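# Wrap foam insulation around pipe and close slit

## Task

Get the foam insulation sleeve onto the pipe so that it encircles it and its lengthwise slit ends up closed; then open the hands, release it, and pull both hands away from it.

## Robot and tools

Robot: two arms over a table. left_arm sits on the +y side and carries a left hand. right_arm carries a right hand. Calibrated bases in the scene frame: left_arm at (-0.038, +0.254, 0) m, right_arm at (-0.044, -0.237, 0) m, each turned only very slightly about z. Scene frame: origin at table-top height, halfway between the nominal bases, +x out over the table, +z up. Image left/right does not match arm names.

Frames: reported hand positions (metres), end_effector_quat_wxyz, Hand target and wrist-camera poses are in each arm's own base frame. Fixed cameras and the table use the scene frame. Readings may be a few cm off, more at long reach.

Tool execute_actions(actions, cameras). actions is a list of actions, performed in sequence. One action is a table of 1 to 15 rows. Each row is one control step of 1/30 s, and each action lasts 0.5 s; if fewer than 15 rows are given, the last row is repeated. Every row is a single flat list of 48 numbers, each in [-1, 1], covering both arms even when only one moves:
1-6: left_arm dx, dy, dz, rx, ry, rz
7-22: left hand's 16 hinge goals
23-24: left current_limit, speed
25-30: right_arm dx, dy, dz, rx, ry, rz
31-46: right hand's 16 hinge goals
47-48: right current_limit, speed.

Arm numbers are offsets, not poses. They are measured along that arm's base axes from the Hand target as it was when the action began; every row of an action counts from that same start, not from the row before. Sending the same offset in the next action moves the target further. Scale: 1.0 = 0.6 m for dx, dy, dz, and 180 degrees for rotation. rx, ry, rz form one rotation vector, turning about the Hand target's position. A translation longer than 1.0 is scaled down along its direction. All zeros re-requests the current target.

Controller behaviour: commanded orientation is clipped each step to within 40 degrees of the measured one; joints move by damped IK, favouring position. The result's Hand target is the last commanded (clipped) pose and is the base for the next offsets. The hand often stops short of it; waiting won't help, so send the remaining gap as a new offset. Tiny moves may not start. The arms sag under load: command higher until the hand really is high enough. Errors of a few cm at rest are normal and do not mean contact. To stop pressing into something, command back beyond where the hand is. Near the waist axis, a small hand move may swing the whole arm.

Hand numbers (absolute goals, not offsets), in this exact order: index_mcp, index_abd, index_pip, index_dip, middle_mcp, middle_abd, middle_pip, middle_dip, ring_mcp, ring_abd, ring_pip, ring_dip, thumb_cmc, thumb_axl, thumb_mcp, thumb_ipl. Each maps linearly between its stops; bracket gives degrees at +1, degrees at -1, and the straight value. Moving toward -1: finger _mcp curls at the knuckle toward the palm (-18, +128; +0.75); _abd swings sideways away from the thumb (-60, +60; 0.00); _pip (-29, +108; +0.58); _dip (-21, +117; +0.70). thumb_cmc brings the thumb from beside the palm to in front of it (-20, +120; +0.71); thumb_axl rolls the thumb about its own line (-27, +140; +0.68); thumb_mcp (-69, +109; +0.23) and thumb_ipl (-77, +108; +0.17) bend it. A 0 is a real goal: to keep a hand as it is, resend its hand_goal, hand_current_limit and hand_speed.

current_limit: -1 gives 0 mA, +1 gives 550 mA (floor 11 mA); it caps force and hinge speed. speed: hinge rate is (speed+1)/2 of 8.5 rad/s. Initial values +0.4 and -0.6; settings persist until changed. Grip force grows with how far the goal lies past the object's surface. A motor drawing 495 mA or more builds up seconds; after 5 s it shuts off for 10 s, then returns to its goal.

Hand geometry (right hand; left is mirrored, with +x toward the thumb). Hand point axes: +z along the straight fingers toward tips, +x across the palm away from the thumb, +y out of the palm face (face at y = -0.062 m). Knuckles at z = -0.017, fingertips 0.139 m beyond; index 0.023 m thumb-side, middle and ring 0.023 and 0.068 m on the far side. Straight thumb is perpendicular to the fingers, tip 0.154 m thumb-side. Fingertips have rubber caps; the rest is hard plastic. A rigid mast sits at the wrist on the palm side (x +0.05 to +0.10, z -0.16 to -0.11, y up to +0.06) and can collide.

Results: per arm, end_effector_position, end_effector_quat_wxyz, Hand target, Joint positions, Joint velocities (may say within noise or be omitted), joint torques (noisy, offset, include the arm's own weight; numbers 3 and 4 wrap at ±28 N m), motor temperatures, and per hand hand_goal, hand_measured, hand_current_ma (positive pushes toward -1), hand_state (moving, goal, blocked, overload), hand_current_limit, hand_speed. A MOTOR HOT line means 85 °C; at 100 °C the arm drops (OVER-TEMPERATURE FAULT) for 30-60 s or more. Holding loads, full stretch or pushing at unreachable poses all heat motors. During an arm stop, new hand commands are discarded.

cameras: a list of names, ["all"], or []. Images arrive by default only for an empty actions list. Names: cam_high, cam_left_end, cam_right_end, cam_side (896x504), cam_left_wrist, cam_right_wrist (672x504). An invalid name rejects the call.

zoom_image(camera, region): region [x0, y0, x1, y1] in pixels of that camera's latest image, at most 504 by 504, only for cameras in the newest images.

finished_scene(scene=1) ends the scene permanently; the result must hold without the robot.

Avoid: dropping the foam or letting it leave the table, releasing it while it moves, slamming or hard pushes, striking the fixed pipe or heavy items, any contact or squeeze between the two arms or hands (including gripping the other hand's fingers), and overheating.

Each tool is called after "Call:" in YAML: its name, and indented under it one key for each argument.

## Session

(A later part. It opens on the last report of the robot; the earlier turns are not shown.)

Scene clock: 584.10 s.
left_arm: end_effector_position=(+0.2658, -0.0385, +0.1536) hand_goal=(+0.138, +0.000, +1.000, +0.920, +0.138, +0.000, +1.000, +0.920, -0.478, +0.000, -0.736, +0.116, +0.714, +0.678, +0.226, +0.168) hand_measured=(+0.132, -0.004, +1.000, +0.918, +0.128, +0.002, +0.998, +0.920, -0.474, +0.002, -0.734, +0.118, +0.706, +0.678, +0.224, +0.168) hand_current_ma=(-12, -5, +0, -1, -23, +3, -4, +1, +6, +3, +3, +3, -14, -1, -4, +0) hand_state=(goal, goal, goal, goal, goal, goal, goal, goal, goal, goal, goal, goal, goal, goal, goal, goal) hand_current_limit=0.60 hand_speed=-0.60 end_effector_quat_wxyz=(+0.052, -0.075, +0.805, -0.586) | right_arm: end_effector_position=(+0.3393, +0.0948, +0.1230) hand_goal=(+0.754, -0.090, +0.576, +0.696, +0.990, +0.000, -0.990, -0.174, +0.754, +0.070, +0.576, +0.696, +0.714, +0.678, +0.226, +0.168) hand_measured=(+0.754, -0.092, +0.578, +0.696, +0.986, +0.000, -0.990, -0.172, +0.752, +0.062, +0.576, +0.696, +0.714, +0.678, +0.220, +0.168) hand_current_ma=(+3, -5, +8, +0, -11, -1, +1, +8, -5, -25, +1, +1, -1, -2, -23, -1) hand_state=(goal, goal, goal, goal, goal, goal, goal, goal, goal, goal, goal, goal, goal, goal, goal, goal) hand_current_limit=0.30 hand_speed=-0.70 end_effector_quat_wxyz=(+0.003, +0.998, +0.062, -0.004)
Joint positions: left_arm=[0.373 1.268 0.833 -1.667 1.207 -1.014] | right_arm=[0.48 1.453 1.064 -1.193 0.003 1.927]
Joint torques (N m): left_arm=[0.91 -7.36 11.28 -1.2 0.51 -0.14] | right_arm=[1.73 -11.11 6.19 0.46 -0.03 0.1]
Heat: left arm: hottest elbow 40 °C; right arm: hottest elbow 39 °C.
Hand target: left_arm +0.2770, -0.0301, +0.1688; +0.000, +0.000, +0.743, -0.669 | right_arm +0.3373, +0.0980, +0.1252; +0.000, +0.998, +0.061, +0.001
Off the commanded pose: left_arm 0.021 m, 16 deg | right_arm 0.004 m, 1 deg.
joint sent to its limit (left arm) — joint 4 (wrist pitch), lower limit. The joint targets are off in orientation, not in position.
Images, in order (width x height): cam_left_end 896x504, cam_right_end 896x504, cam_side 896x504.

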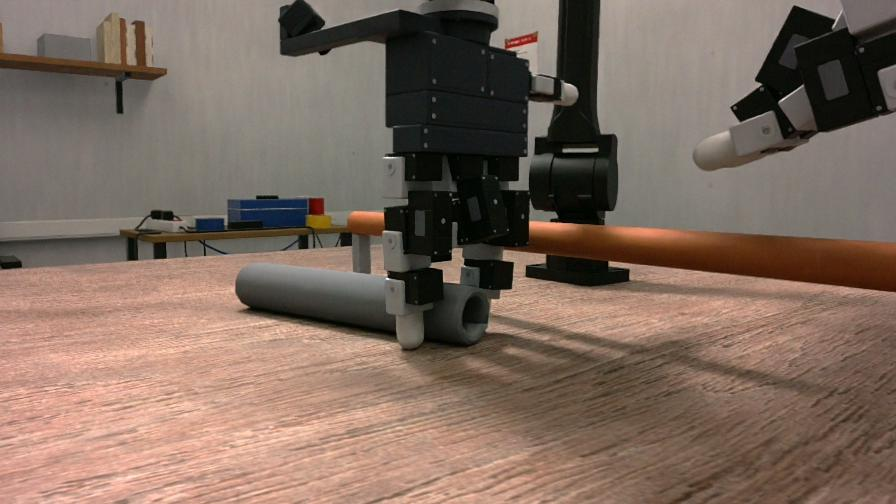

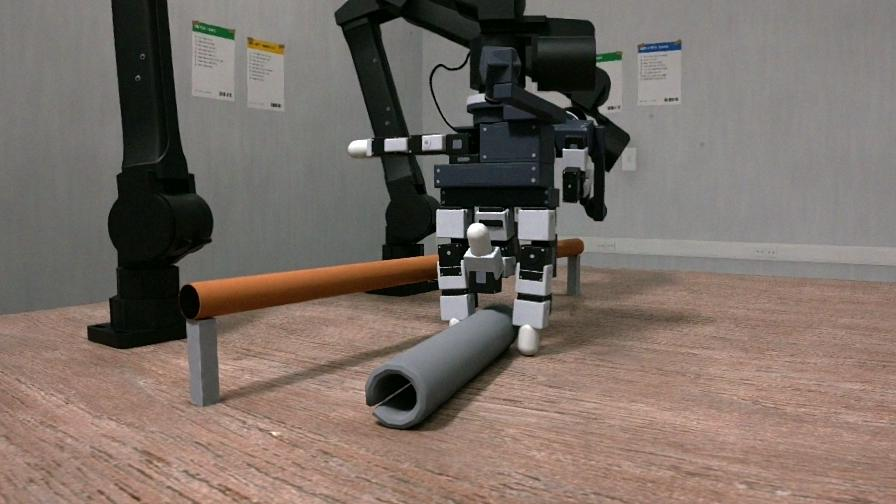

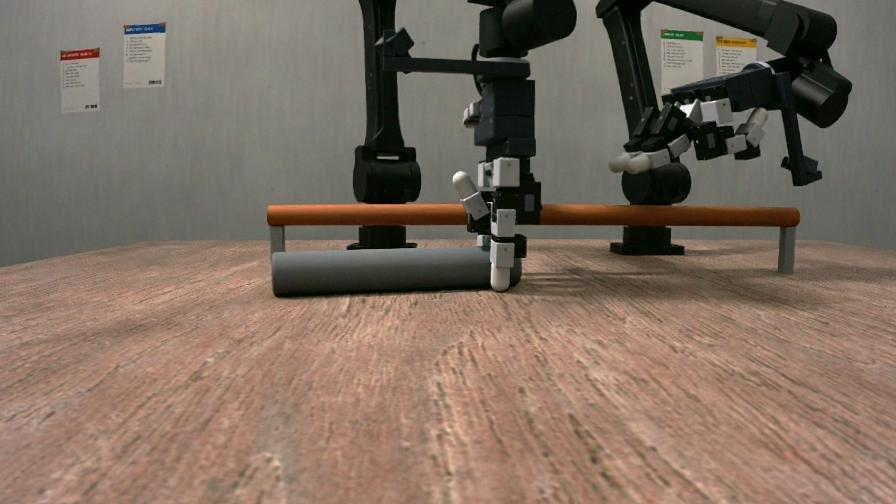

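Call:
execute_actions:
  actions:
    - [[0,0,0,0,0,0, 0.137,0,1.0,0.92, 0.137,0,1.0,0.92, -0.478,0,-0.736,0.116, 0.714,0.678,0.226,0.168, 0.6,-0.6, 0,0,0,0,0,0, 0.754,0,0.576,0.696, 0.99,0,-0.99,-0.174, 0.754,0,0.576,0.696, 0.714,0.678,0.226,0.168, 0.3,-0.5]]
    - [[0,0,0,0,0,0, 0.137,0,1.0,0.92, 0.137,0,1.0,0.92, -0.478,0,-0.736,0.116, 0.714,0.678,0.226,0.168, 0.6,-0.6, 0,0,0.06,0,0,0, 0.754,0,0.576,0.696, 0.99,0,-0.99,-0.174, 0.754,0,0.576,0.696, 0.714,0.678,0.226,0.168, 0.3,-0.5],[0,0,0,0,0,0, 0.137,0,1.0,0.92, 0.137,0,1.0,0.92, -0.478,0,-0.736,0.116, 0.714,0.678,0.226,0.168, 0.6,-0.6, 0,0,0.12,0,0,0, 0.754,0,0.576,0.696, 0.99,0,-0.99,-0.174, 0.754,0,0.576,0.696, 0.714,0.678,0.226,0.168, 0.3,-0.5]]
    - [[0,0,0,0,0,0, 0.137,0,1.0,0.92, 0.137,0,1.0,0.92, -0.478,0,-0.736,0.116, 0.714,0.678,0.226,0.168, 0.6,-0.6, 0.02,-0.09,0,0,0,0, 0.754,0,0.576,0.696, 0.99,0,-0.99,-0.174, 0.754,0,0.576,0.696, 0.714,0.678,0.226,0.168, 0.3,-0.5],[0,0,0,0,0,0, 0.137,0,1.0,0.92, 0.137,0,1.0,0.92, -0.478,0,-0.736,0.116, 0.714,0.678,0.226,0.168, 0.6,-0.6, 0.047,-0.188,0,0,0,0, 0.754,0,0.576,0.696, 0.99,0,-0.99,-0.174, 0.754,0,0.576,0.696, 0.714,0.678,0.226,0.168, 0.3,-0.5]]
  cameras: ["cam_side","cam_right_end","cam_right_wrist","cam_left_end"]

Scene clock: 587.07 s.
left_arm: end_effector_position=(+0.2658, -0.0385, +0.1536) hand_goal=(+0.138, +0.000, +1.000, +0.920, +0.138, +0.000, +1.000, +0.920, -0.478, +0.000, -0.736, +0.116, +0.714, +0.678, +0.226, +0.168) hand_measured=(+0.132, -0.004, +1.000, +0.918, +0.128, +0.002, +0.998, +0.920, -0.474, +0.002, -0.734, +0.118, +0.706, +0.678, +0.224, +0.168) hand_current_ma=(-12, -5, +0, -1, -23, +3, -4, +1, +6, +3, +3, +3, -14, -1, -4, +0) hand_state=(goal, goal, goal, goal, goal, goal, goal, goal, goal, goal, goal, goal, goal, goal, goal, goal) hand_current_limit=0.60 hand_speed=-0.60 end_effector_quat_wxyz=(+0.052, -0.075, +0.805, -0.586) | right_arm: end_effector_position=(+0.3608, -0.0163, +0.1891) hand_goal=(+0.754, +0.000, +0.576, +0.696, +0.990, +0.000, -0.990, -0.174, +0.754, +0.000, +0.576, +0.696, +0.714, +0.678, +0.226, +0.168) hand_measured=(+0.752, -0.002, +0.578, +0.696, +0.990, +0.000, -0.990, -0.172, +0.752, +0.002, +0.576, +0.696, +0.714, +0.678, +0.220, +0.168) hand_current_ma=(-4, -7, +5, +0, -3, -1, +1, +8, -5, +8, -1, +1, +2, -2, -24, -1) hand_state=(goal, goal, goal, goal, goal, goal, goal, goal, goal, goal, goal, goal, goal, goal, goal, goal) hand_current_limit=0.30 hand_speed=-0.50 end_effector_quat_wxyz=(+0.003, +0.999, +0.054, -0.005)
Joint positions: left_arm=[0.373 1.268 0.833 -1.667 1.207 -1.014] | right_arm=[0.19 1.362 1.153 -1.373 0.004 1.651]
Joint torques (N m): left_arm=[0.91 -7.47 11.28 -1.2 0.51 -0.13] | right_arm=[1.26 -9.7 8.61 -0.1 -0.04 -0.09]
Heat: left arm: hottest elbow 40 °C; right arm: hottest elbow 38 °C.
Hand target: left_arm +0.2770, -0.0301, +0.1688; +0.000, +0.000, +0.743, -0.669 | right_arm +0.3656, -0.0148, +0.1973; +0.000, +0.998, +0.061, +0.001
Off the commanded pose: left_arm 0.021 m, 16 deg | right_arm 0.009 m, 1 deg.
joint sent to its limit (left arm) — joint 4 (wrist pitch), lower limit. The joint targets are off in orientation, not in position.
Images, in order (width x height): cam_left_end 896x504, cam_right_end 896x504, cam_side 896x504, cam_right_wrist 672x504.

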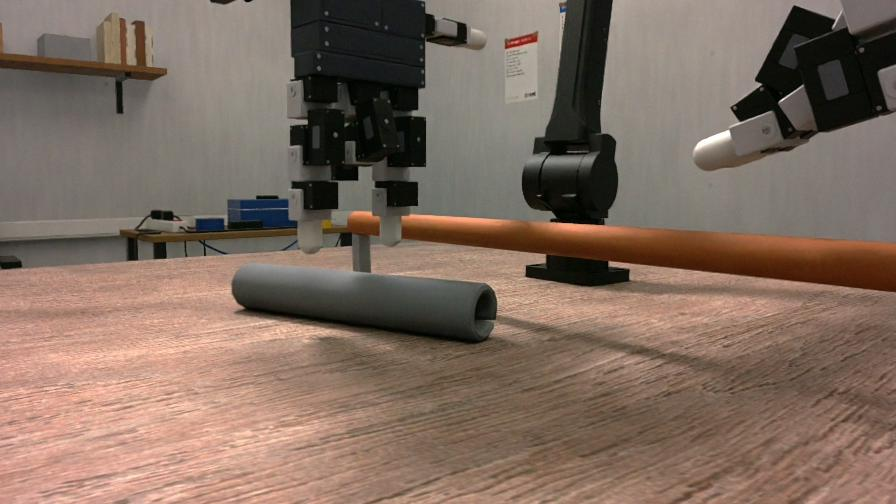

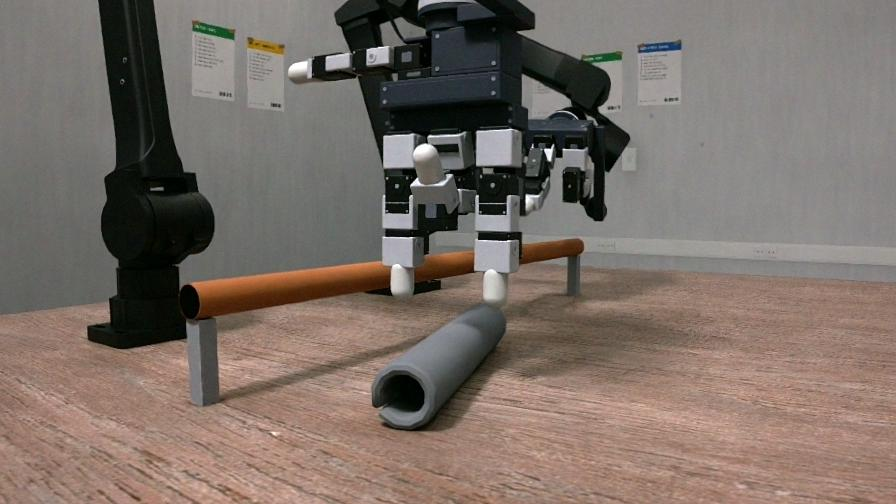

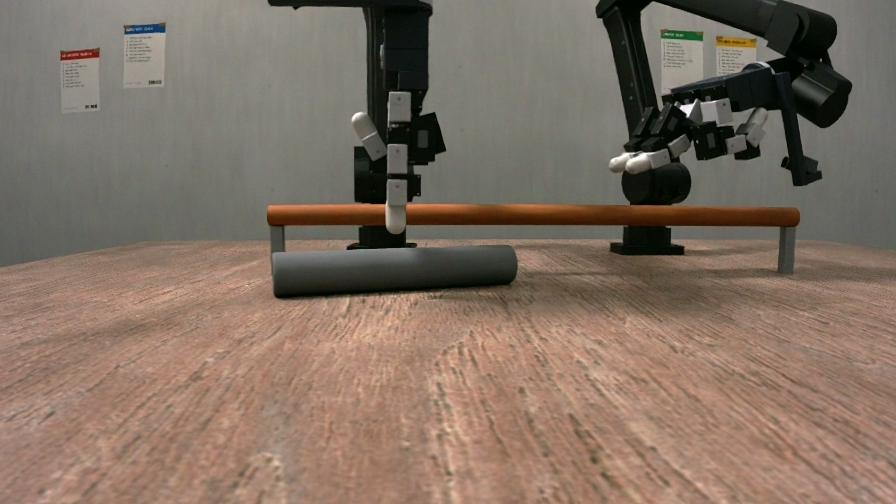

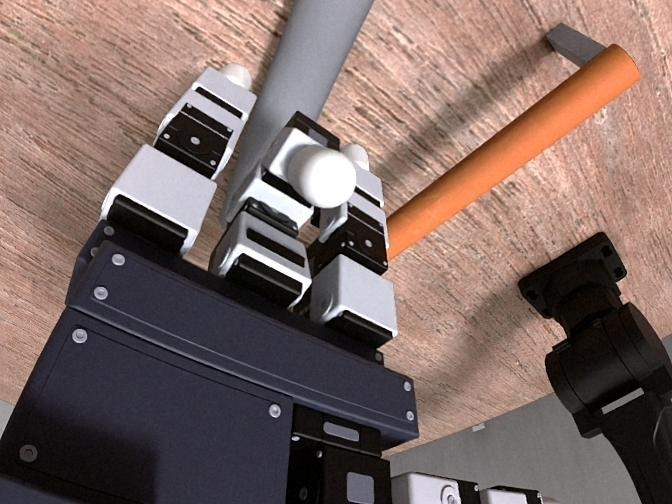

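Call:
execute_actions:
  actions:
    - [[0,0,0,0,0,0, 0.137,0,1.0,0.92, 0.137,0,1.0,0.92, -0.478,0,-0.736,0.116, 0.714,0.678,0.226,0.168, 0.6,-0.6, 0.01,0,0,0,0,0, 0.754,0.15,0.576,0.696, 0.99,0,-0.99,-0.174, 0.754,-0.15,0.576,0.696, 0.714,0.678,0.226,0.168, 0.3,-0.5]]
    - [[0,0,0,0,0,0, 0.137,0,1.0,0.92, 0.137,0,1.0,0.92, -0.478,0,-0.736,0.116, 0.714,0.678,0.226,0.168, 0.6,-0.6, 0,0,-0.06,0,0,0, 0.754,0.15,0.576,0.696, 0.99,0,-0.99,-0.174, 0.754,-0.15,0.576,0.696, 0.714,0.678,0.226,0.168, 0.3,-0.5],[0,0,0,0,0,0, 0.137,0,1.0,0.92, 0.137,0,1.0,0.92, -0.478,0,-0.736,0.116, 0.714,0.678,0.226,0.168, 0.6,-0.6, 0,0,-0.12,0,0,0, 0.754,0.15,0.576,0.696, 0.99,0,-0.99,-0.174, 0.754,-0.15,0.576,0.696, 0.714,0.678,0.226,0.168, 0.3,-0.5]]
    - [[0,0,0,0,0,0, 0.137,0,1.0,0.92, 0.137,0,1.0,0.92, -0.478,0,-0.736,0.116, 0.714,0.678,0.226,0.168, 0.6,-0.6, 0,0,0,0,0,0, 0.754,-0.02,0.576,0.696, 0.99,0,-0.99,-0.174, 0.754,0.02,0.576,0.696, 0.714,0.678,0.226,0.168, 0.3,-0.7]]
  cameras: ["cam_side","cam_right_end","cam_right_wrist"]

Call:
zoom_image:
  camera: "cam_right_end"
  region: [350, 230, 560, 440]

Scene clock: 589.13 s.
left_arm: end_effector_position=(+0.2658, -0.0385, +0.1536) hand_goal=(+0.138, +0.000, +1.000, +0.920, +0.138, +0.000, +1.000, +0.920, -0.478, +0.000, -0.736, +0.116, +0.714, +0.678, +0.226, +0.168) hand_measured=(+0.132, -0.004, +1.000, +0.918, +0.128, +0.002, +0.998, +0.920, -0.474, +0.002, -0.734, +0.118, +0.706, +0.678, +0.224, +0.168) hand_current_ma=(-12, -5, +0, -1, -23, +3, -4, +1, +6, +3, +3, +3, -14, -1, -4, +0) hand_state=(goal, goal, goal, goal, goal, goal, goal, goal, goal, goal, goal, goal, goal, goal, goal, goal) hand_current_limit=0.60 hand_speed=-0.60 end_effector_quat_wxyz=(+0.052, -0.075, +0.805, -0.586) | right_arm: end_effector_position=(+0.3655, -0.0151, +0.1252) hand_goal=(+0.754, -0.020, +0.576, +0.696, +0.990, +0.000, -0.990, -0.174, +0.754, +0.020, +0.576, +0.696, +0.714, +0.678, +0.226, +0.168) hand_measured=(+0.752, -0.018, +0.578, +0.696, +0.990, +0.000, -0.990, -0.172, +0.752, +0.016, +0.576, +0.696, +0.714, +0.678, +0.220, +0.168) hand_current_ma=(-4, +8, +5, +0, -3, -1, +1, +8, -5, -10, -1, +1, +2, -2, -24, -1) hand_state=(goal, goal, goal, goal, goal, goal, goal, goal, goal, goal, goal, goal, goal, goal, goal, goal) hand_current_limit=0.30 hand_speed=-0.70 end_effector_quat_wxyz=(+0.001, +0.998, +0.057, -0.005)
Joint positions: left_arm=[0.373 1.268 0.833 -1.667 1.207 -1.014] | right_arm=[0.19 1.423 1.04 -1.198 0.001 1.646]
Joint torques (N m): left_arm=[1.03 -7.41 11.34 -1.21 0.5 -0.14] | right_arm=[1.14 -9.23 7.15 0.61 0.01 -0.1]
Heat: left arm: hottest elbow 40 °C; right arm: hottest elbow 38 °C.
Hand target: left_arm +0.2770, -0.0301, +0.1688; +0.000, +0.000, +0.743, -0.669 | right_arm +0.3715, -0.0148, +0.1252; +0.000, +0.998, +0.061, +0.001
Off the commanded pose: left_arm 0.021 m, 16 deg | right_arm 0.006 m, 1 deg.
joint sent to its limit (left arm) — joint 4 (wrist pitch), lower limit. The joint targets are off in orientation, not in position.
Images, in order (width x height): cam_right_end 896x504, cam_side 896x504, cam_right_wrist 672x504.

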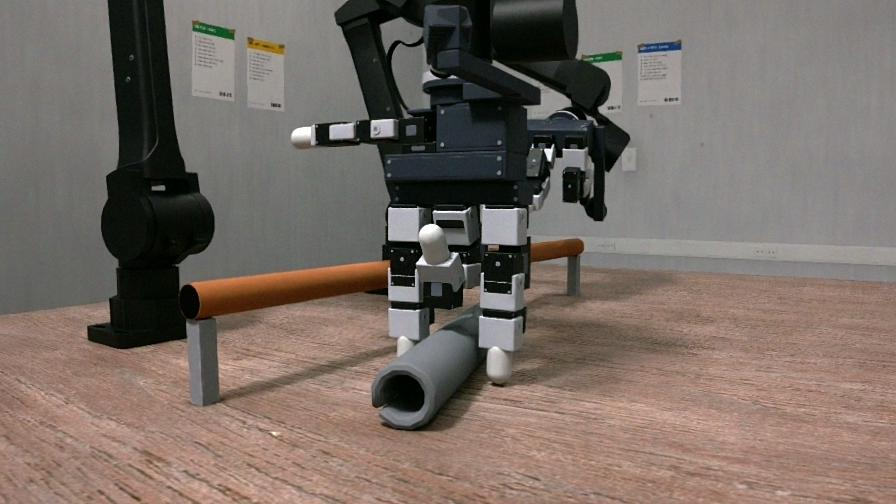

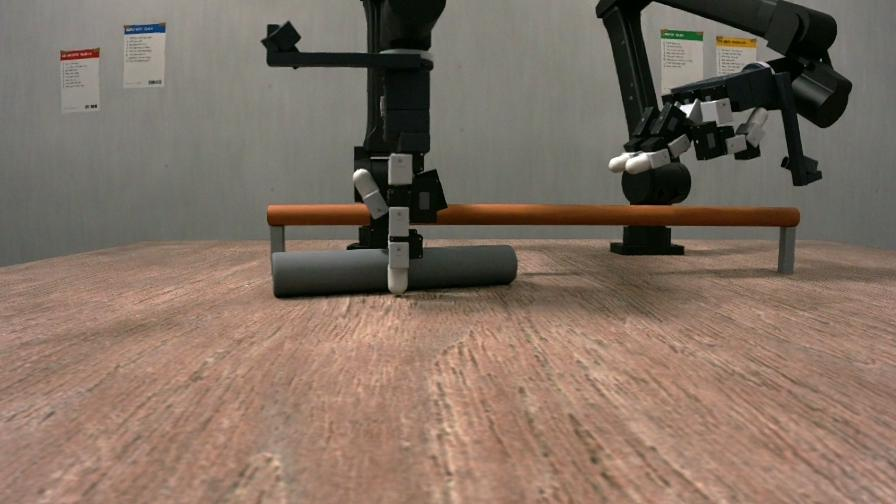

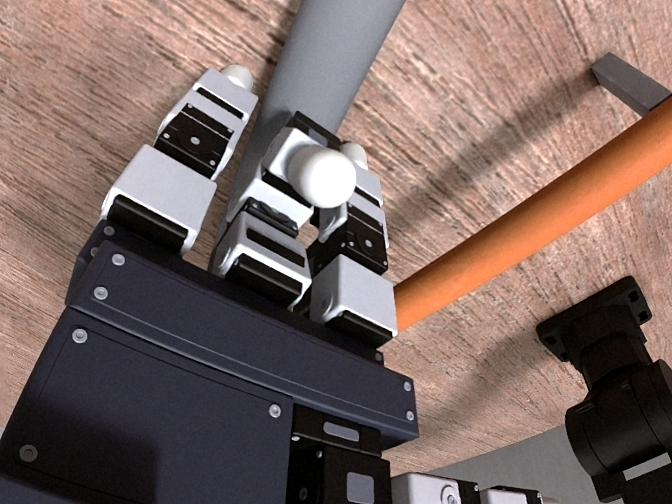

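Scaled by 2.400 from the camera's 896x504 image, which has a finer 1280x720 frame.

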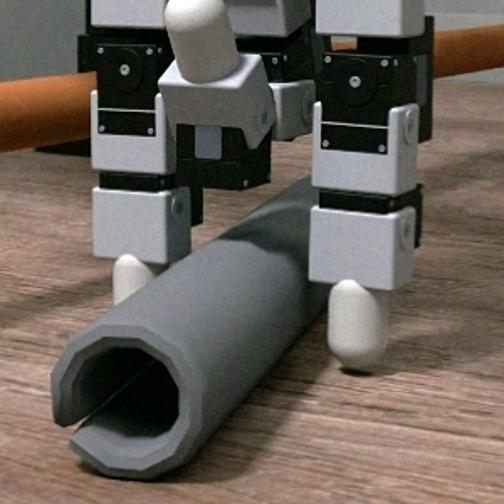

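Call:
execute_actions:
  actions:
    - [[0,0,0,0,0,0, 0.137,0,1.0,0.92, 0.137,0,1.0,0.92, -0.478,0,-0.736,0.116, 0.714,0.678,0.226,0.168, 0.6,-0.6, 0,0,0,0,0,0, 0.754,-0.06,0.576,0.696, 0.99,0,-0.99,-0.174, 0.754,0.06,0.576,0.696, 0.714,0.678,0.226,0.168, 0.3,-0.7]]
    - [[0,0,0,0,0,0, 0.137,0,1.0,0.92, 0.137,0,1.0,0.92, -0.478,0,-0.736,0.116, 0.714,0.678,0.226,0.168, 0.6,-0.6, -0.035,0,0,0,0,0, 0.754,-0.06,0.576,0.696, 0.99,0,-0.99,-0.174, 0.754,0.06,0.576,0.696, 0.714,0.678,0.226,0.168, 0.3,-0.7],[0,0,0,0,0,0, 0.137,0,1.0,0.92, 0.137,0,1.0,0.92, -0.478,0,-0.736,0.116, 0.714,0.678,0.226,0.168, 0.6,-0.6, -0.06,0,0,0,0,0, 0.754,-0.06,0.576,0.696, 0.99,0,-0.99,-0.174, 0.754,0.06,0.576,0.696, 0.714,0.678,0.226,0.168, 0.3,-0.7]]
  cameras: ["cam_side","cam_right_end"]

Call:
zoom_image:
  camera: "cam_right_end"
  region: [330, 230, 540, 440]

Scene clock: 590.60 s.
left_arm: end_effector_position=(+0.2658, -0.0385, +0.1536) hand_goal=(+0.138, +0.000, +1.000, +0.920, +0.138, +0.000, +1.000, +0.920, -0.478, +0.000, -0.736, +0.116, +0.714, +0.678, +0.226, +0.168) hand_measured=(+0.132, -0.004, +1.000, +0.918, +0.128, +0.002, +0.998, +0.920, -0.474, +0.002, -0.734, +0.118, +0.706, +0.678, +0.224, +0.168) hand_current_ma=(-12, -5, +0, -1, -23, +3, -4, +1, +6, +3, +3, +3, -14, -1, -4, +0) hand_state=(goal, goal, goal, goal, goal, goal, goal, goal, goal, goal, goal, goal, goal, goal, goal, goal) hand_current_limit=0.60 hand_speed=-0.60 end_effector_quat_wxyz=(+0.052, -0.075, +0.805, -0.586) | right_arm: end_effector_position=(+0.3368, -0.0180, +0.1223) hand_goal=(+0.754, -0.060, +0.576, +0.696, +0.990, +0.000, -0.990, -0.174, +0.754, +0.060, +0.576, +0.696, +0.714, +0.678, +0.226, +0.168) hand_measured=(+0.754, -0.062, +0.578, +0.696, +0.990, +0.000, -0.990, -0.172, +0.752, +0.056, +0.576, +0.696, +0.714, +0.678, +0.220, +0.168) hand_current_ma=(-3, -7, +5, +0, -3, -1, +1, +8, -5, -13, -1, +1, +2, -2, -24, -1) hand_state=(goal, goal, goal, goal, goal, goal, goal, goal, goal, goal, goal, goal, goal, goal, goal, goal) hand_current_limit=0.30 hand_speed=-0.70 end_effector_quat_wxyz=(+0.001, +0.998, +0.061, -0.003)
Joint positions: left_arm=[0.373 1.268 0.833 -1.667 1.207 -1.014] | right_arm=[0.198 1.347 0.957 -1.187 0.001 1.646]
Joint torques (N m): left_arm=[0.91 -7.59 11.32 -1.2 0.51 -0.13] | right_arm=[1.55 -9 6.41 0.2 0.01 0.03]
Heat: left arm: hottest elbow 40 °C; right arm: hottest elbow 38 °C.
Hand target: left_arm +0.2770, -0.0301, +0.1688; +0.000, +0.000, +0.743, -0.669 | right_arm +0.3355, -0.0148, +0.1252; +0.000, +0.998, +0.061, +0.001
Off the commanded pose: left_arm 0.021 m, 16 deg | right_arm 0.004 m, 1 deg.
joint sent to its limit (left arm) — joint 4 (wrist pitch), lower limit. The joint targets are off in orientation, not in position.
Images, in order (width x height): cam_right_end 896x504, cam_side 896x504.

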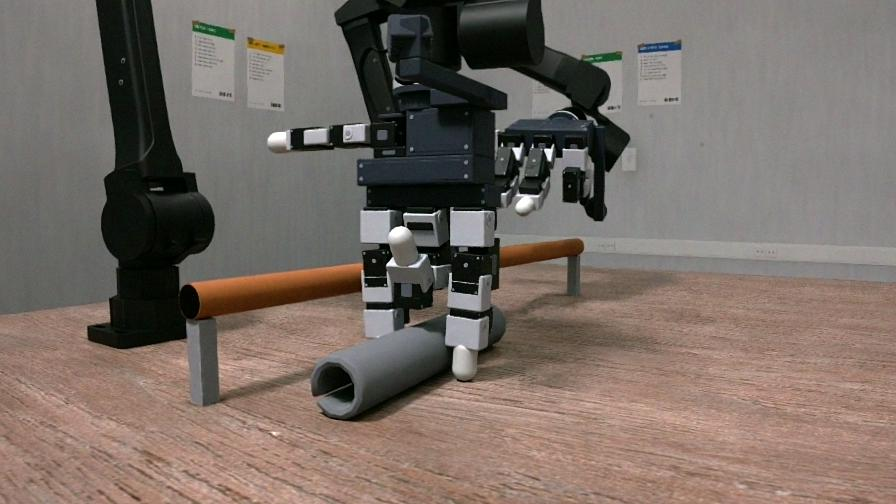

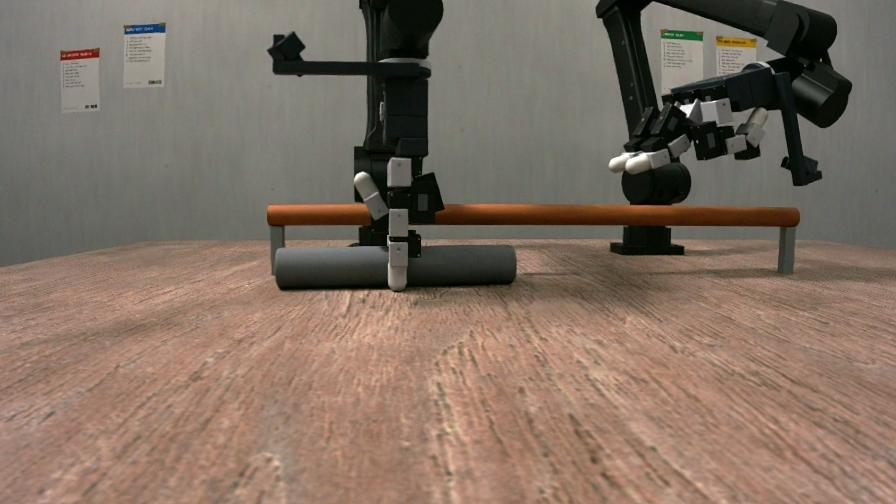

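Scaled by 2.400 from the camera's 896x504 image, which has a finer 1280x720 frame.

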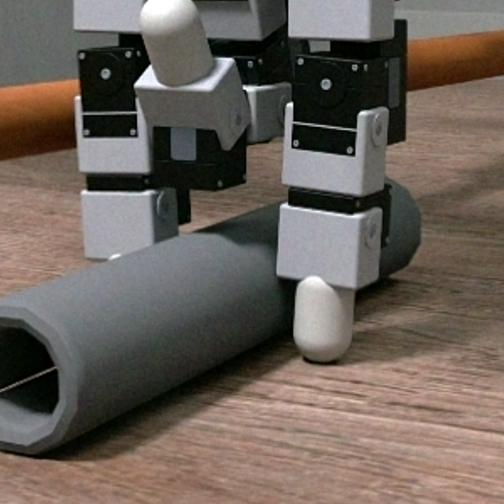

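Call:
execute_actions:
  actions:
    - [[0,0,0,0,0,0, 0.137,0,1.0,0.92, 0.137,0,1.0,0.92, -0.478,0,-0.736,0.116, 0.714,0.678,0.226,0.168, 0.6,-0.6, 0,0,0,0,0,0, 0.754,-0.28,0.576,0.696, 0.99,0,-0.99,-0.174, 0.754,0.28,0.576,0.696, 0.714,0.678,0.226,0.168, 0.6,-0.6]]
    - [[0,0,0,0,0,0, 0.137,0,1.0,0.92, 0.137,0,1.0,0.92, -0.478,0,-0.736,0.116, 0.714,0.678,0.226,0.168, 0.6,-0.6, 0,0,0.04,0,0,0, 0.754,-0.28,0.576,0.696, 0.99,0,-0.99,-0.174, 0.754,0.28,0.576,0.696, 0.714,0.678,0.226,0.168, 0.6,-0.6],[0,0,0,0,0,0, 0.137,0,1.0,0.92, 0.137,0,1.0,0.92, -0.478,0,-0.736,0.116, 0.714,0.678,0.226,0.168, 0.6,-0.6, 0,0,0.08,0,0,0, 0.754,-0.28,0.576,0.696, 0.99,0,-0.99,-0.174, 0.754,0.28,0.576,0.696, 0.714,0.678,0.226,0.168, 0.6,-0.6]]
  cameras: ["cam_side","cam_right_end"]

Scene clock: 593.67 s.
left_arm: end_effector_position=(+0.2658, -0.0385, +0.1536) hand_goal=(+0.138, +0.000, +1.000, +0.920, +0.138, +0.000, +1.000, +0.920, -0.478, +0.000, -0.736, +0.116, +0.714, +0.678, +0.226, +0.168) hand_measured=(+0.132, -0.004, +1.000, +0.918, +0.128, +0.002, +0.998, +0.920, -0.474, +0.002, -0.734, +0.118, +0.706, +0.678, +0.224, +0.168) hand_current_ma=(-12, -5, +0, -1, -23, +3, -4, +1, +6, +3, +3, +3, -14, -1, -4, +0) hand_state=(goal, goal, goal, goal, goal, goal, goal, goal, goal, goal, goal, goal, goal, goal, goal, goal) hand_current_limit=0.60 hand_speed=-0.60 end_effector_quat_wxyz=(+0.052, -0.075, +0.805, -0.586) | right_arm: end_effector_position=(+0.3237, -0.0206, +0.1555) hand_goal=(+0.754, -0.280, +0.576, +0.696, +0.990, +0.000, -0.990, -0.174, +0.754, +0.280, +0.576, +0.696, +0.714, +0.678, +0.226, +0.168) hand_measured=(+0.754, -0.186, +0.578, +0.696, +0.990, +0.000, -0.990, -0.172, +0.752, +0.136, +0.576, +0.696, +0.714, +0.678, +0.220, +0.168) hand_current_ma=(-2, +361, +5, +0, -3, -1, +1, +8, -5, -440, -1, +1, +2, -2, -24, -1) hand_state=(goal, blocked, goal, goal, goal, goal, goal, goal, goal, blocked, goal, goal, goal, goal, goal, goal) hand_current_limit=0.60 hand_speed=-0.60 end_effector_quat_wxyz=(+0.003, +0.998, +0.061, -0.020)
Joint positions: left_arm=[0.373 1.268 0.833 -1.667 1.207 -1.014] | right_arm=[0.198 1.303 1.005 -1.313 0.001 1.646]
Joint torques (N m): left_arm=[0.79 -7.65 11.29 -1.16 0.5 -0.14] | right_arm=[1.85 -9 10.35 -0.1 0 0.06]
Heat: left arm: hottest elbow 40 °C; right arm: hottest elbow 38 °C.
Hand target: left_arm +0.2770, -0.0301, +0.1688; +0.000, +0.000, +0.743, -0.669 | right_arm +0.3355, -0.0148, +0.1732; +0.000, +0.998, +0.061, +0.001
Off the commanded pose: left_arm 0.021 m, 16 deg | right_arm 0.022 m, 2 deg.
joint sent to its limit (left arm) — joint 4 (wrist pitch), lower limit. The joint targets are off in orientation, not in position.
Images, in order (width x height): cam_right_end 896x504, cam_side 896x504.

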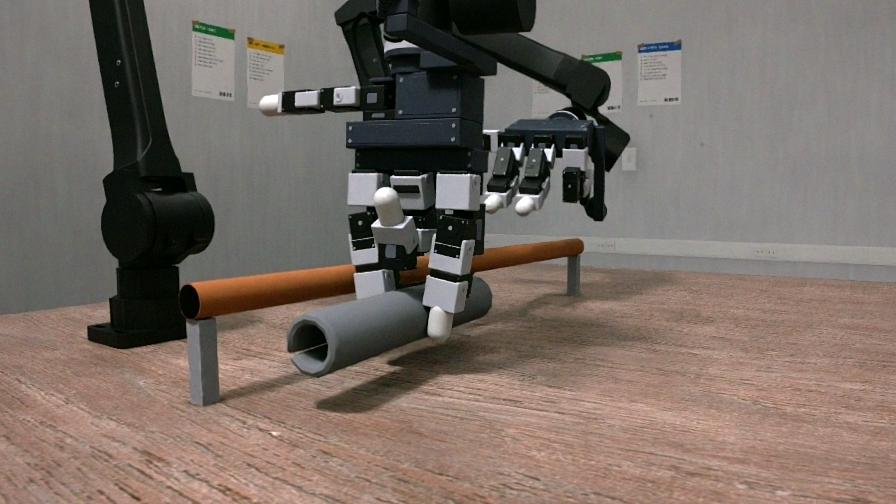

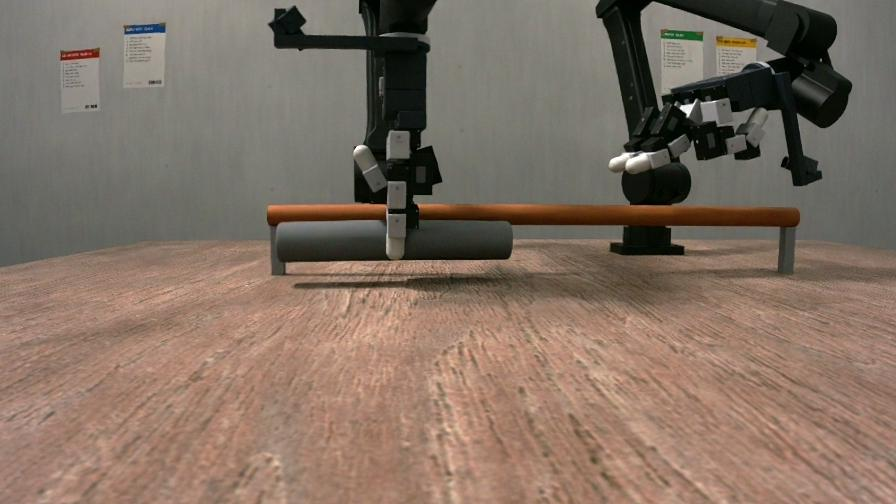

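Call:
execute_actions:
  actions:
    - [[0,0,0,0,0,0, 0.137,0,1.0,0.92, 0.137,0,1.0,0.92, -0.478,0,-0.736,0.116, 0.714,0.678,0.226,0.168, 0.6,-0.6, 0,0,0.07,0,0,0, 0.754,-0.28,0.576,0.696, 0.99,0,-0.99,-0.174, 0.754,0.28,0.576,0.696, 0.714,0.678,0.226,0.168, 0.6,-0.6],[0,0,0,0,0,0, 0.137,0,1.0,0.92, 0.137,0,1.0,0.92, -0.478,0,-0.736,0.116, 0.714,0.678,0.226,0.168, 0.6,-0.6, 0,0,0.14,0,0,0, 0.754,-0.28,0.576,0.696, 0.99,0,-0.99,-0.174, 0.754,0.28,0.576,0.696, 0.714,0.678,0.226,0.168, 0.6,-0.6]]
    - [[0,0,0,0,0,0, 0.137,0,1.0,0.92, 0.137,0,1.0,0.92, -0.478,0,-0.736,0.116, 0.714,0.678,0.226,0.168, 0.6,-0.6, 0,0,0,0,0,-0.025, 0.754,-0.28,0.576,0.696, 0.99,0,-0.99,-0.174, 0.754,0.28,0.576,0.696, 0.714,0.678,0.226,0.168, 0.6,-0.6],[0,0,0,0,0,0, 0.137,0,1.0,0.92, 0.137,0,1.0,0.92, -0.478,0,-0.736,0.116, 0.714,0.678,0.226,0.168, 0.6,-0.6, 0,0,0,0,0,-0.05, 0.754,-0.28,0.576,0.696, 0.99,0,-0.99,-0.174, 0.754,0.28,0.576,0.696, 0.714,0.678,0.226,0.168, 0.6,-0.6]]
  cameras: ["cam_side","cam_right_end","cam_high"]

Call:
zoom_image:
  camera: "cam_right_end"
  region: [260, 160, 510, 350]

Call:
zoom_image:
  camera: "cam_high"
  region: [480, 80, 620, 220]

Scene clock: 595.53 s.
left_arm: end_effector_position=(+0.2658, -0.0385, +0.1536) hand_goal=(+0.138, +0.000, +1.000, +0.920, +0.138, +0.000, +1.000, +0.920, -0.478, +0.000, -0.736, +0.116, +0.714, +0.678, +0.226, +0.168) hand_measured=(+0.132, -0.004, +1.000, +0.918, +0.128, +0.002, +0.998, +0.920, -0.474, +0.002, -0.734, +0.118, +0.706, +0.678, +0.224, +0.168) hand_current_ma=(-12, -5, +0, -1, -23, +3, -4, +1, +6, +3, +3, +3, -14, -1, -4, +0) hand_state=(goal, goal, goal, goal, goal, goal, goal, goal, goal, goal, goal, goal, goal, goal, goal, goal) hand_current_limit=0.60 hand_speed=-0.60 end_effector_quat_wxyz=(+0.052, -0.075, +0.805, -0.586) | right_arm: end_effector_position=(+0.3242, -0.0153, +0.2441) hand_goal=(+0.754, -0.280, +0.576, +0.696, +0.990, +0.000, -0.990, -0.174, +0.754, +0.280, +0.576, +0.696, +0.714, +0.678, +0.226, +0.168) hand_measured=(+0.754, -0.186, +0.578, +0.696, +0.990, +0.000, -0.990, -0.172, +0.752, +0.138, +0.576, +0.696, +0.714, +0.678, +0.220, +0.168) hand_current_ma=(-2, +361, +5, +0, -3, -1, +1, +8, -5, -440, -1, +1, +2, -2, -24, -1) hand_state=(goal, blocked, goal, goal, goal, goal, goal, goal, goal, blocked, goal, goal, goal, goal, goal, goal) hand_current_limit=0.60 hand_speed=-0.60 end_effector_quat_wxyz=(+0.002, +1.000, -0.009, -0.011)
Joint positions: left_arm=[0.373 1.268 0.833 -1.667 1.207 -1.014] | right_arm=[0.198 1.283 1.225 -1.535 0 1.786]
Joint torques (N m): left_arm=[0.79 -7.53 11.28 -1.18 0.51 -0.14] | right_arm=[0.79 -7.24 11.18 -0.02 0.04 0.06]
Heat: left arm: hottest elbow 40 °C; right arm: hottest elbow 38 °C.
Hand target: left_arm +0.2770, -0.0301, +0.1688; +0.000, +0.000, +0.743, -0.669 | right_arm +0.3356, -0.0147, +0.2571; +0.000, +1.000, -0.018, +0.001
Off the commanded pose: left_arm 0.021 m, 16 deg | right_arm 0.017 m, 2 deg.
joint sent to its limit (left arm) — joint 4 (wrist pitch), lower limit. The joint targets are off in orientation, not in position.
Images, in order (width x height): cam_high 896x504, cam_right_end 896x504, cam_side 896x504.

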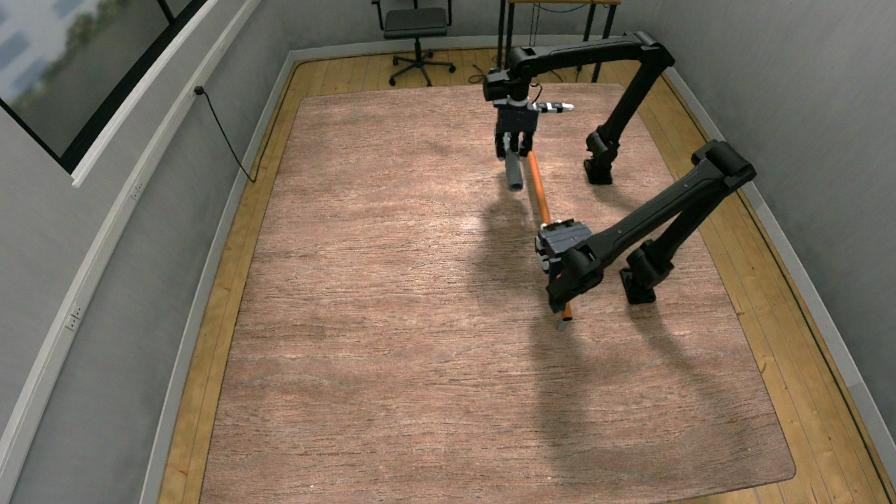

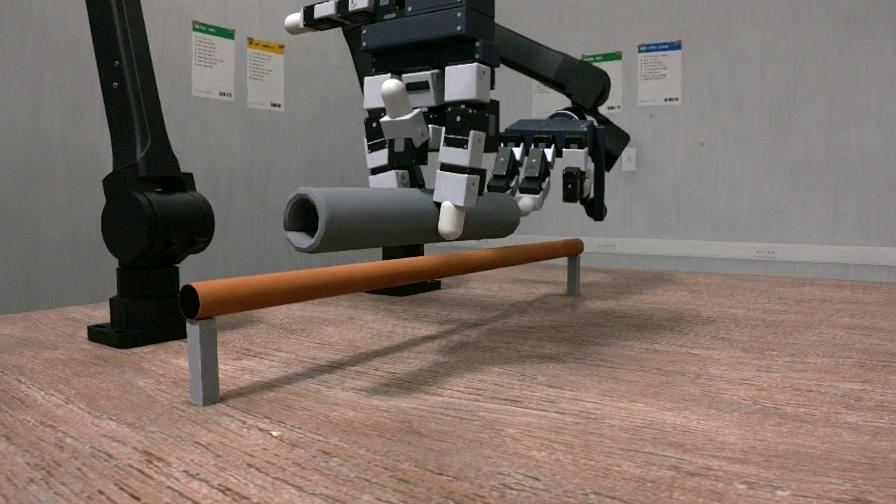

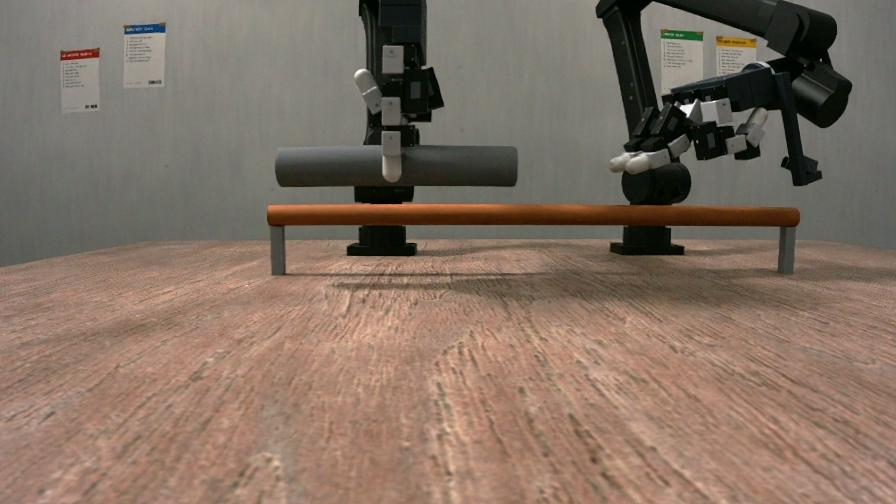

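Scaled by 2.016 from the camera's 896x504 image, which has a finer 1280x720 frame.

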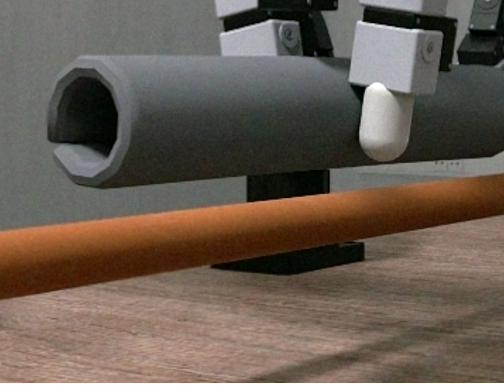

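Scaled by 3.600 from the camera's 896x504 image, which has a finer 1280x720 frame.

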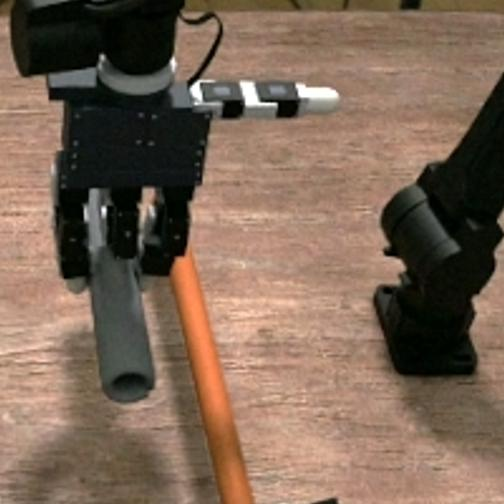

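Call:
execute_actions:
  actions:
    - [[0,0,0,0,0,0, 0.137,0,1.0,0.92, 0.137,0,1.0,0.92, -0.478,0,-0.736,0.116, 0.714,0.678,0.226,0.168, 0.6,-0.6, -0.04,0,0,0,0,0, 0.754,-0.28,0.576,0.696, 0.99,0,-0.99,-0.174, 0.754,0.28,0.576,0.696, 0.714,0.678,0.226,0.168, 0.6,-0.6],[0,0,0,0,0,0, 0.137,0,1.0,0.92, 0.137,0,1.0,0.92, -0.478,0,-0.736,0.116, 0.714,0.678,0.226,0.168, 0.6,-0.6, -0.08,0,0,0,0,0, 0.754,-0.28,0.576,0.696, 0.99,0,-0.99,-0.174, 0.754,0.28,0.576,0.696, 0.714,0.678,0.226,0.168, 0.6,-0.6]]
    - [[0,0,0,0,0,0, 0.137,0,1.0,0.92, 0.137,0,1.0,0.92, -0.478,0,-0.736,0.116, 0.714,0.678,0.226,0.168, 0.6,-0.6, -0.03,0,0,0,0,0, 0.754,-0.28,0.576,0.696, 0.99,0,-0.99,-0.174, 0.754,0.28,0.576,0.696, 0.714,0.678,0.226,0.168, 0.6,-0.6],[0,0,0,0,0,0, 0.137,0,1.0,0.92, 0.137,0,1.0,0.92, -0.478,0,-0.736,0.116, 0.714,0.678,0.226,0.168, 0.6,-0.6, -0.0627,0,0,0,0,0, 0.754,-0.28,0.576,0.696, 0.99,0,-0.99,-0.174, 0.754,0.28,0.576,0.696, 0.714,0.678,0.226,0.168, 0.6,-0.6]]
    - [[0,0,0,0,0,0, 0.137,0,1.0,0.92, 0.137,0,1.0,0.92, -0.478,0,-0.736,0.116, 0.714,0.678,0.226,0.168, 0.6,-0.6, 0,0,-0.02,0,0,0, 0.754,-0.28,0.576,0.696, 0.99,0,-0.99,-0.174, 0.754,0.28,0.576,0.696, 0.714,0.678,0.226,0.168, 0.6,-0.6]]
  cameras: ["cam_side","cam_right_end","cam_left_end"]

Call:
zoom_image:
  camera: "cam_right_end"
  region: [170, 150, 420, 340]

Call:
zoom_image:
  camera: "cam_left_end"
  region: [420, 110, 620, 260]

Scene clock: 597.77 s.
left_arm: end_effector_position=(+0.2658, -0.0385, +0.1536) hand_goal=(+0.138, +0.000, +1.000, +0.920, +0.138, +0.000, +1.000, +0.920, -0.478, +0.000, -0.736, +0.116, +0.714, +0.678, +0.226, +0.168) hand_measured=(+0.132, -0.004, +1.000, +0.918, +0.128, +0.002, +0.998, +0.920, -0.474, +0.002, -0.734, +0.118, +0.706, +0.678, +0.224, +0.168) hand_current_ma=(-12, -5, +0, -1, -23, +3, -4, +1, +6, +3, +3, +3, -14, -1, -4, +0) hand_state=(goal, goal, goal, goal, goal, goal, goal, goal, goal, goal, goal, goal, goal, goal, goal, goal) hand_current_limit=0.60 hand_speed=-0.60 end_effector_quat_wxyz=(+0.052, -0.075, +0.805, -0.586) | right_arm: end_effector_position=(+0.2485, -0.0176, +0.2441) hand_goal=(+0.754, -0.280, +0.576, +0.696, +0.990, +0.000, -0.990, -0.174, +0.754, +0.280, +0.576, +0.696, +0.714, +0.678, +0.226, +0.168) hand_measured=(+0.754, -0.186, +0.578, +0.696, +0.990, +0.000, -0.990, -0.172, +0.752, +0.138, +0.576, +0.696, +0.714, +0.678, +0.220, +0.168) hand_current_ma=(-2, +361, +5, +0, -3, -1, +1, +8, -5, -440, -1, +1, +2, -2, -24, -1) hand_state=(goal, blocked, goal, goal, goal, goal, goal, goal, goal, blocked, goal, goal, goal, goal, goal, goal) hand_current_limit=0.60 hand_speed=-0.60 end_effector_quat_wxyz=(+0.002, +1.000, -0.017, -0.007)
Joint positions: left_arm=[0.373 1.268 0.833 -1.667 1.207 -1.014] | right_arm=[0.24 1.082 1.067 -1.571 0 1.845]
Joint torques (N m): left_arm=[0.73 -7.3 11.25 -1.13 0.5 -0.13] | right_arm=[1.67 -5.83 7.23 0.68 0.04 0.05]
Heat: left arm: hottest elbow 40 °C; right arm: hottest elbow 38 °C.
Hand target: left_arm +0.2770, -0.0301, +0.1688; +0.000, +0.000, +0.743, -0.669 | right_arm +0.2498, -0.0148, +0.2452; +0.000, +1.000, -0.018, +0.001
Off the commanded pose: left_arm 0.021 m, 16 deg | right_arm 0.003 m, 1 deg.
joint sent to its limit (left arm) — joint 4 (wrist pitch), lower limit. The joint targets are off in orientation, not in position.
Images, in order (width x height): cam_left_end 896x504, cam_right_end 896x504, cam_side 896x504.

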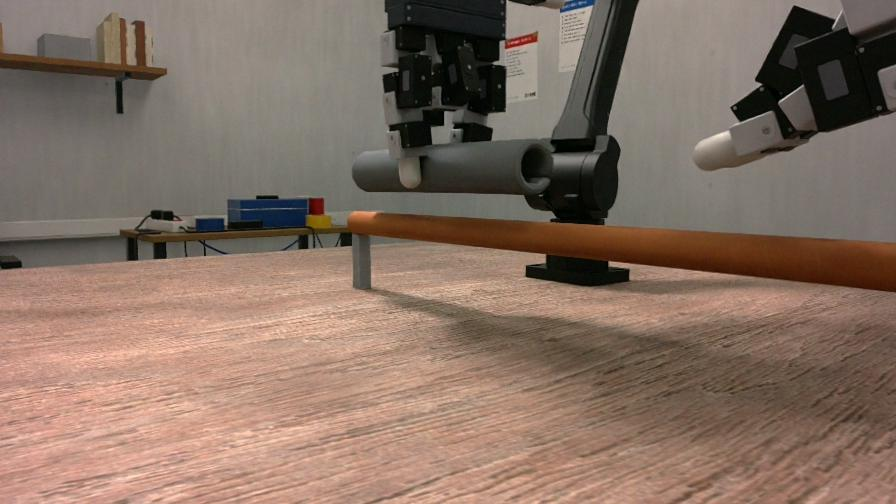

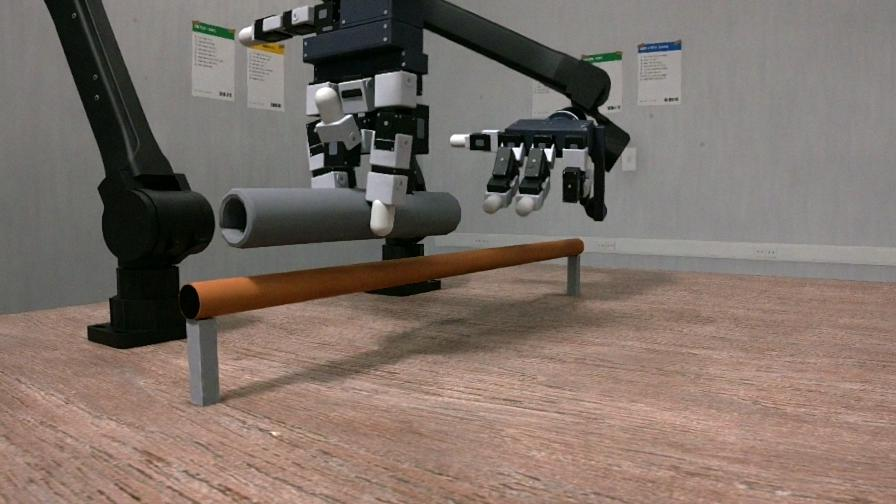

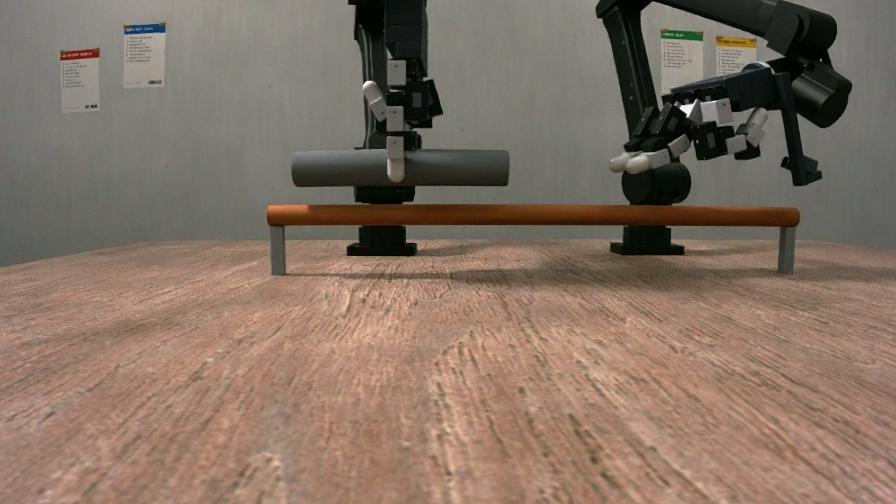

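Scaled by 2.016 from the camera's 896x504 image, which has a finer 1280x720 frame.

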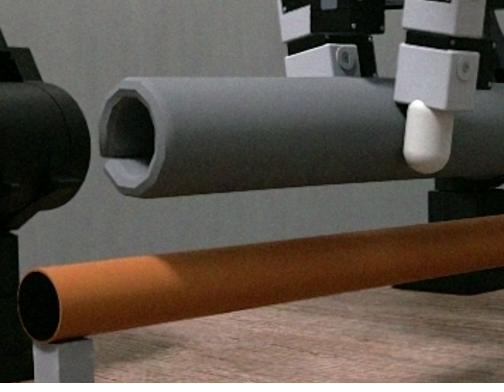

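Scaled by 2.520 from the camera's 896x504 image, which has a finer 1280x720 frame.

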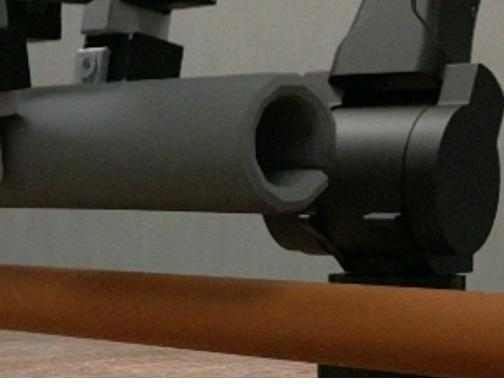

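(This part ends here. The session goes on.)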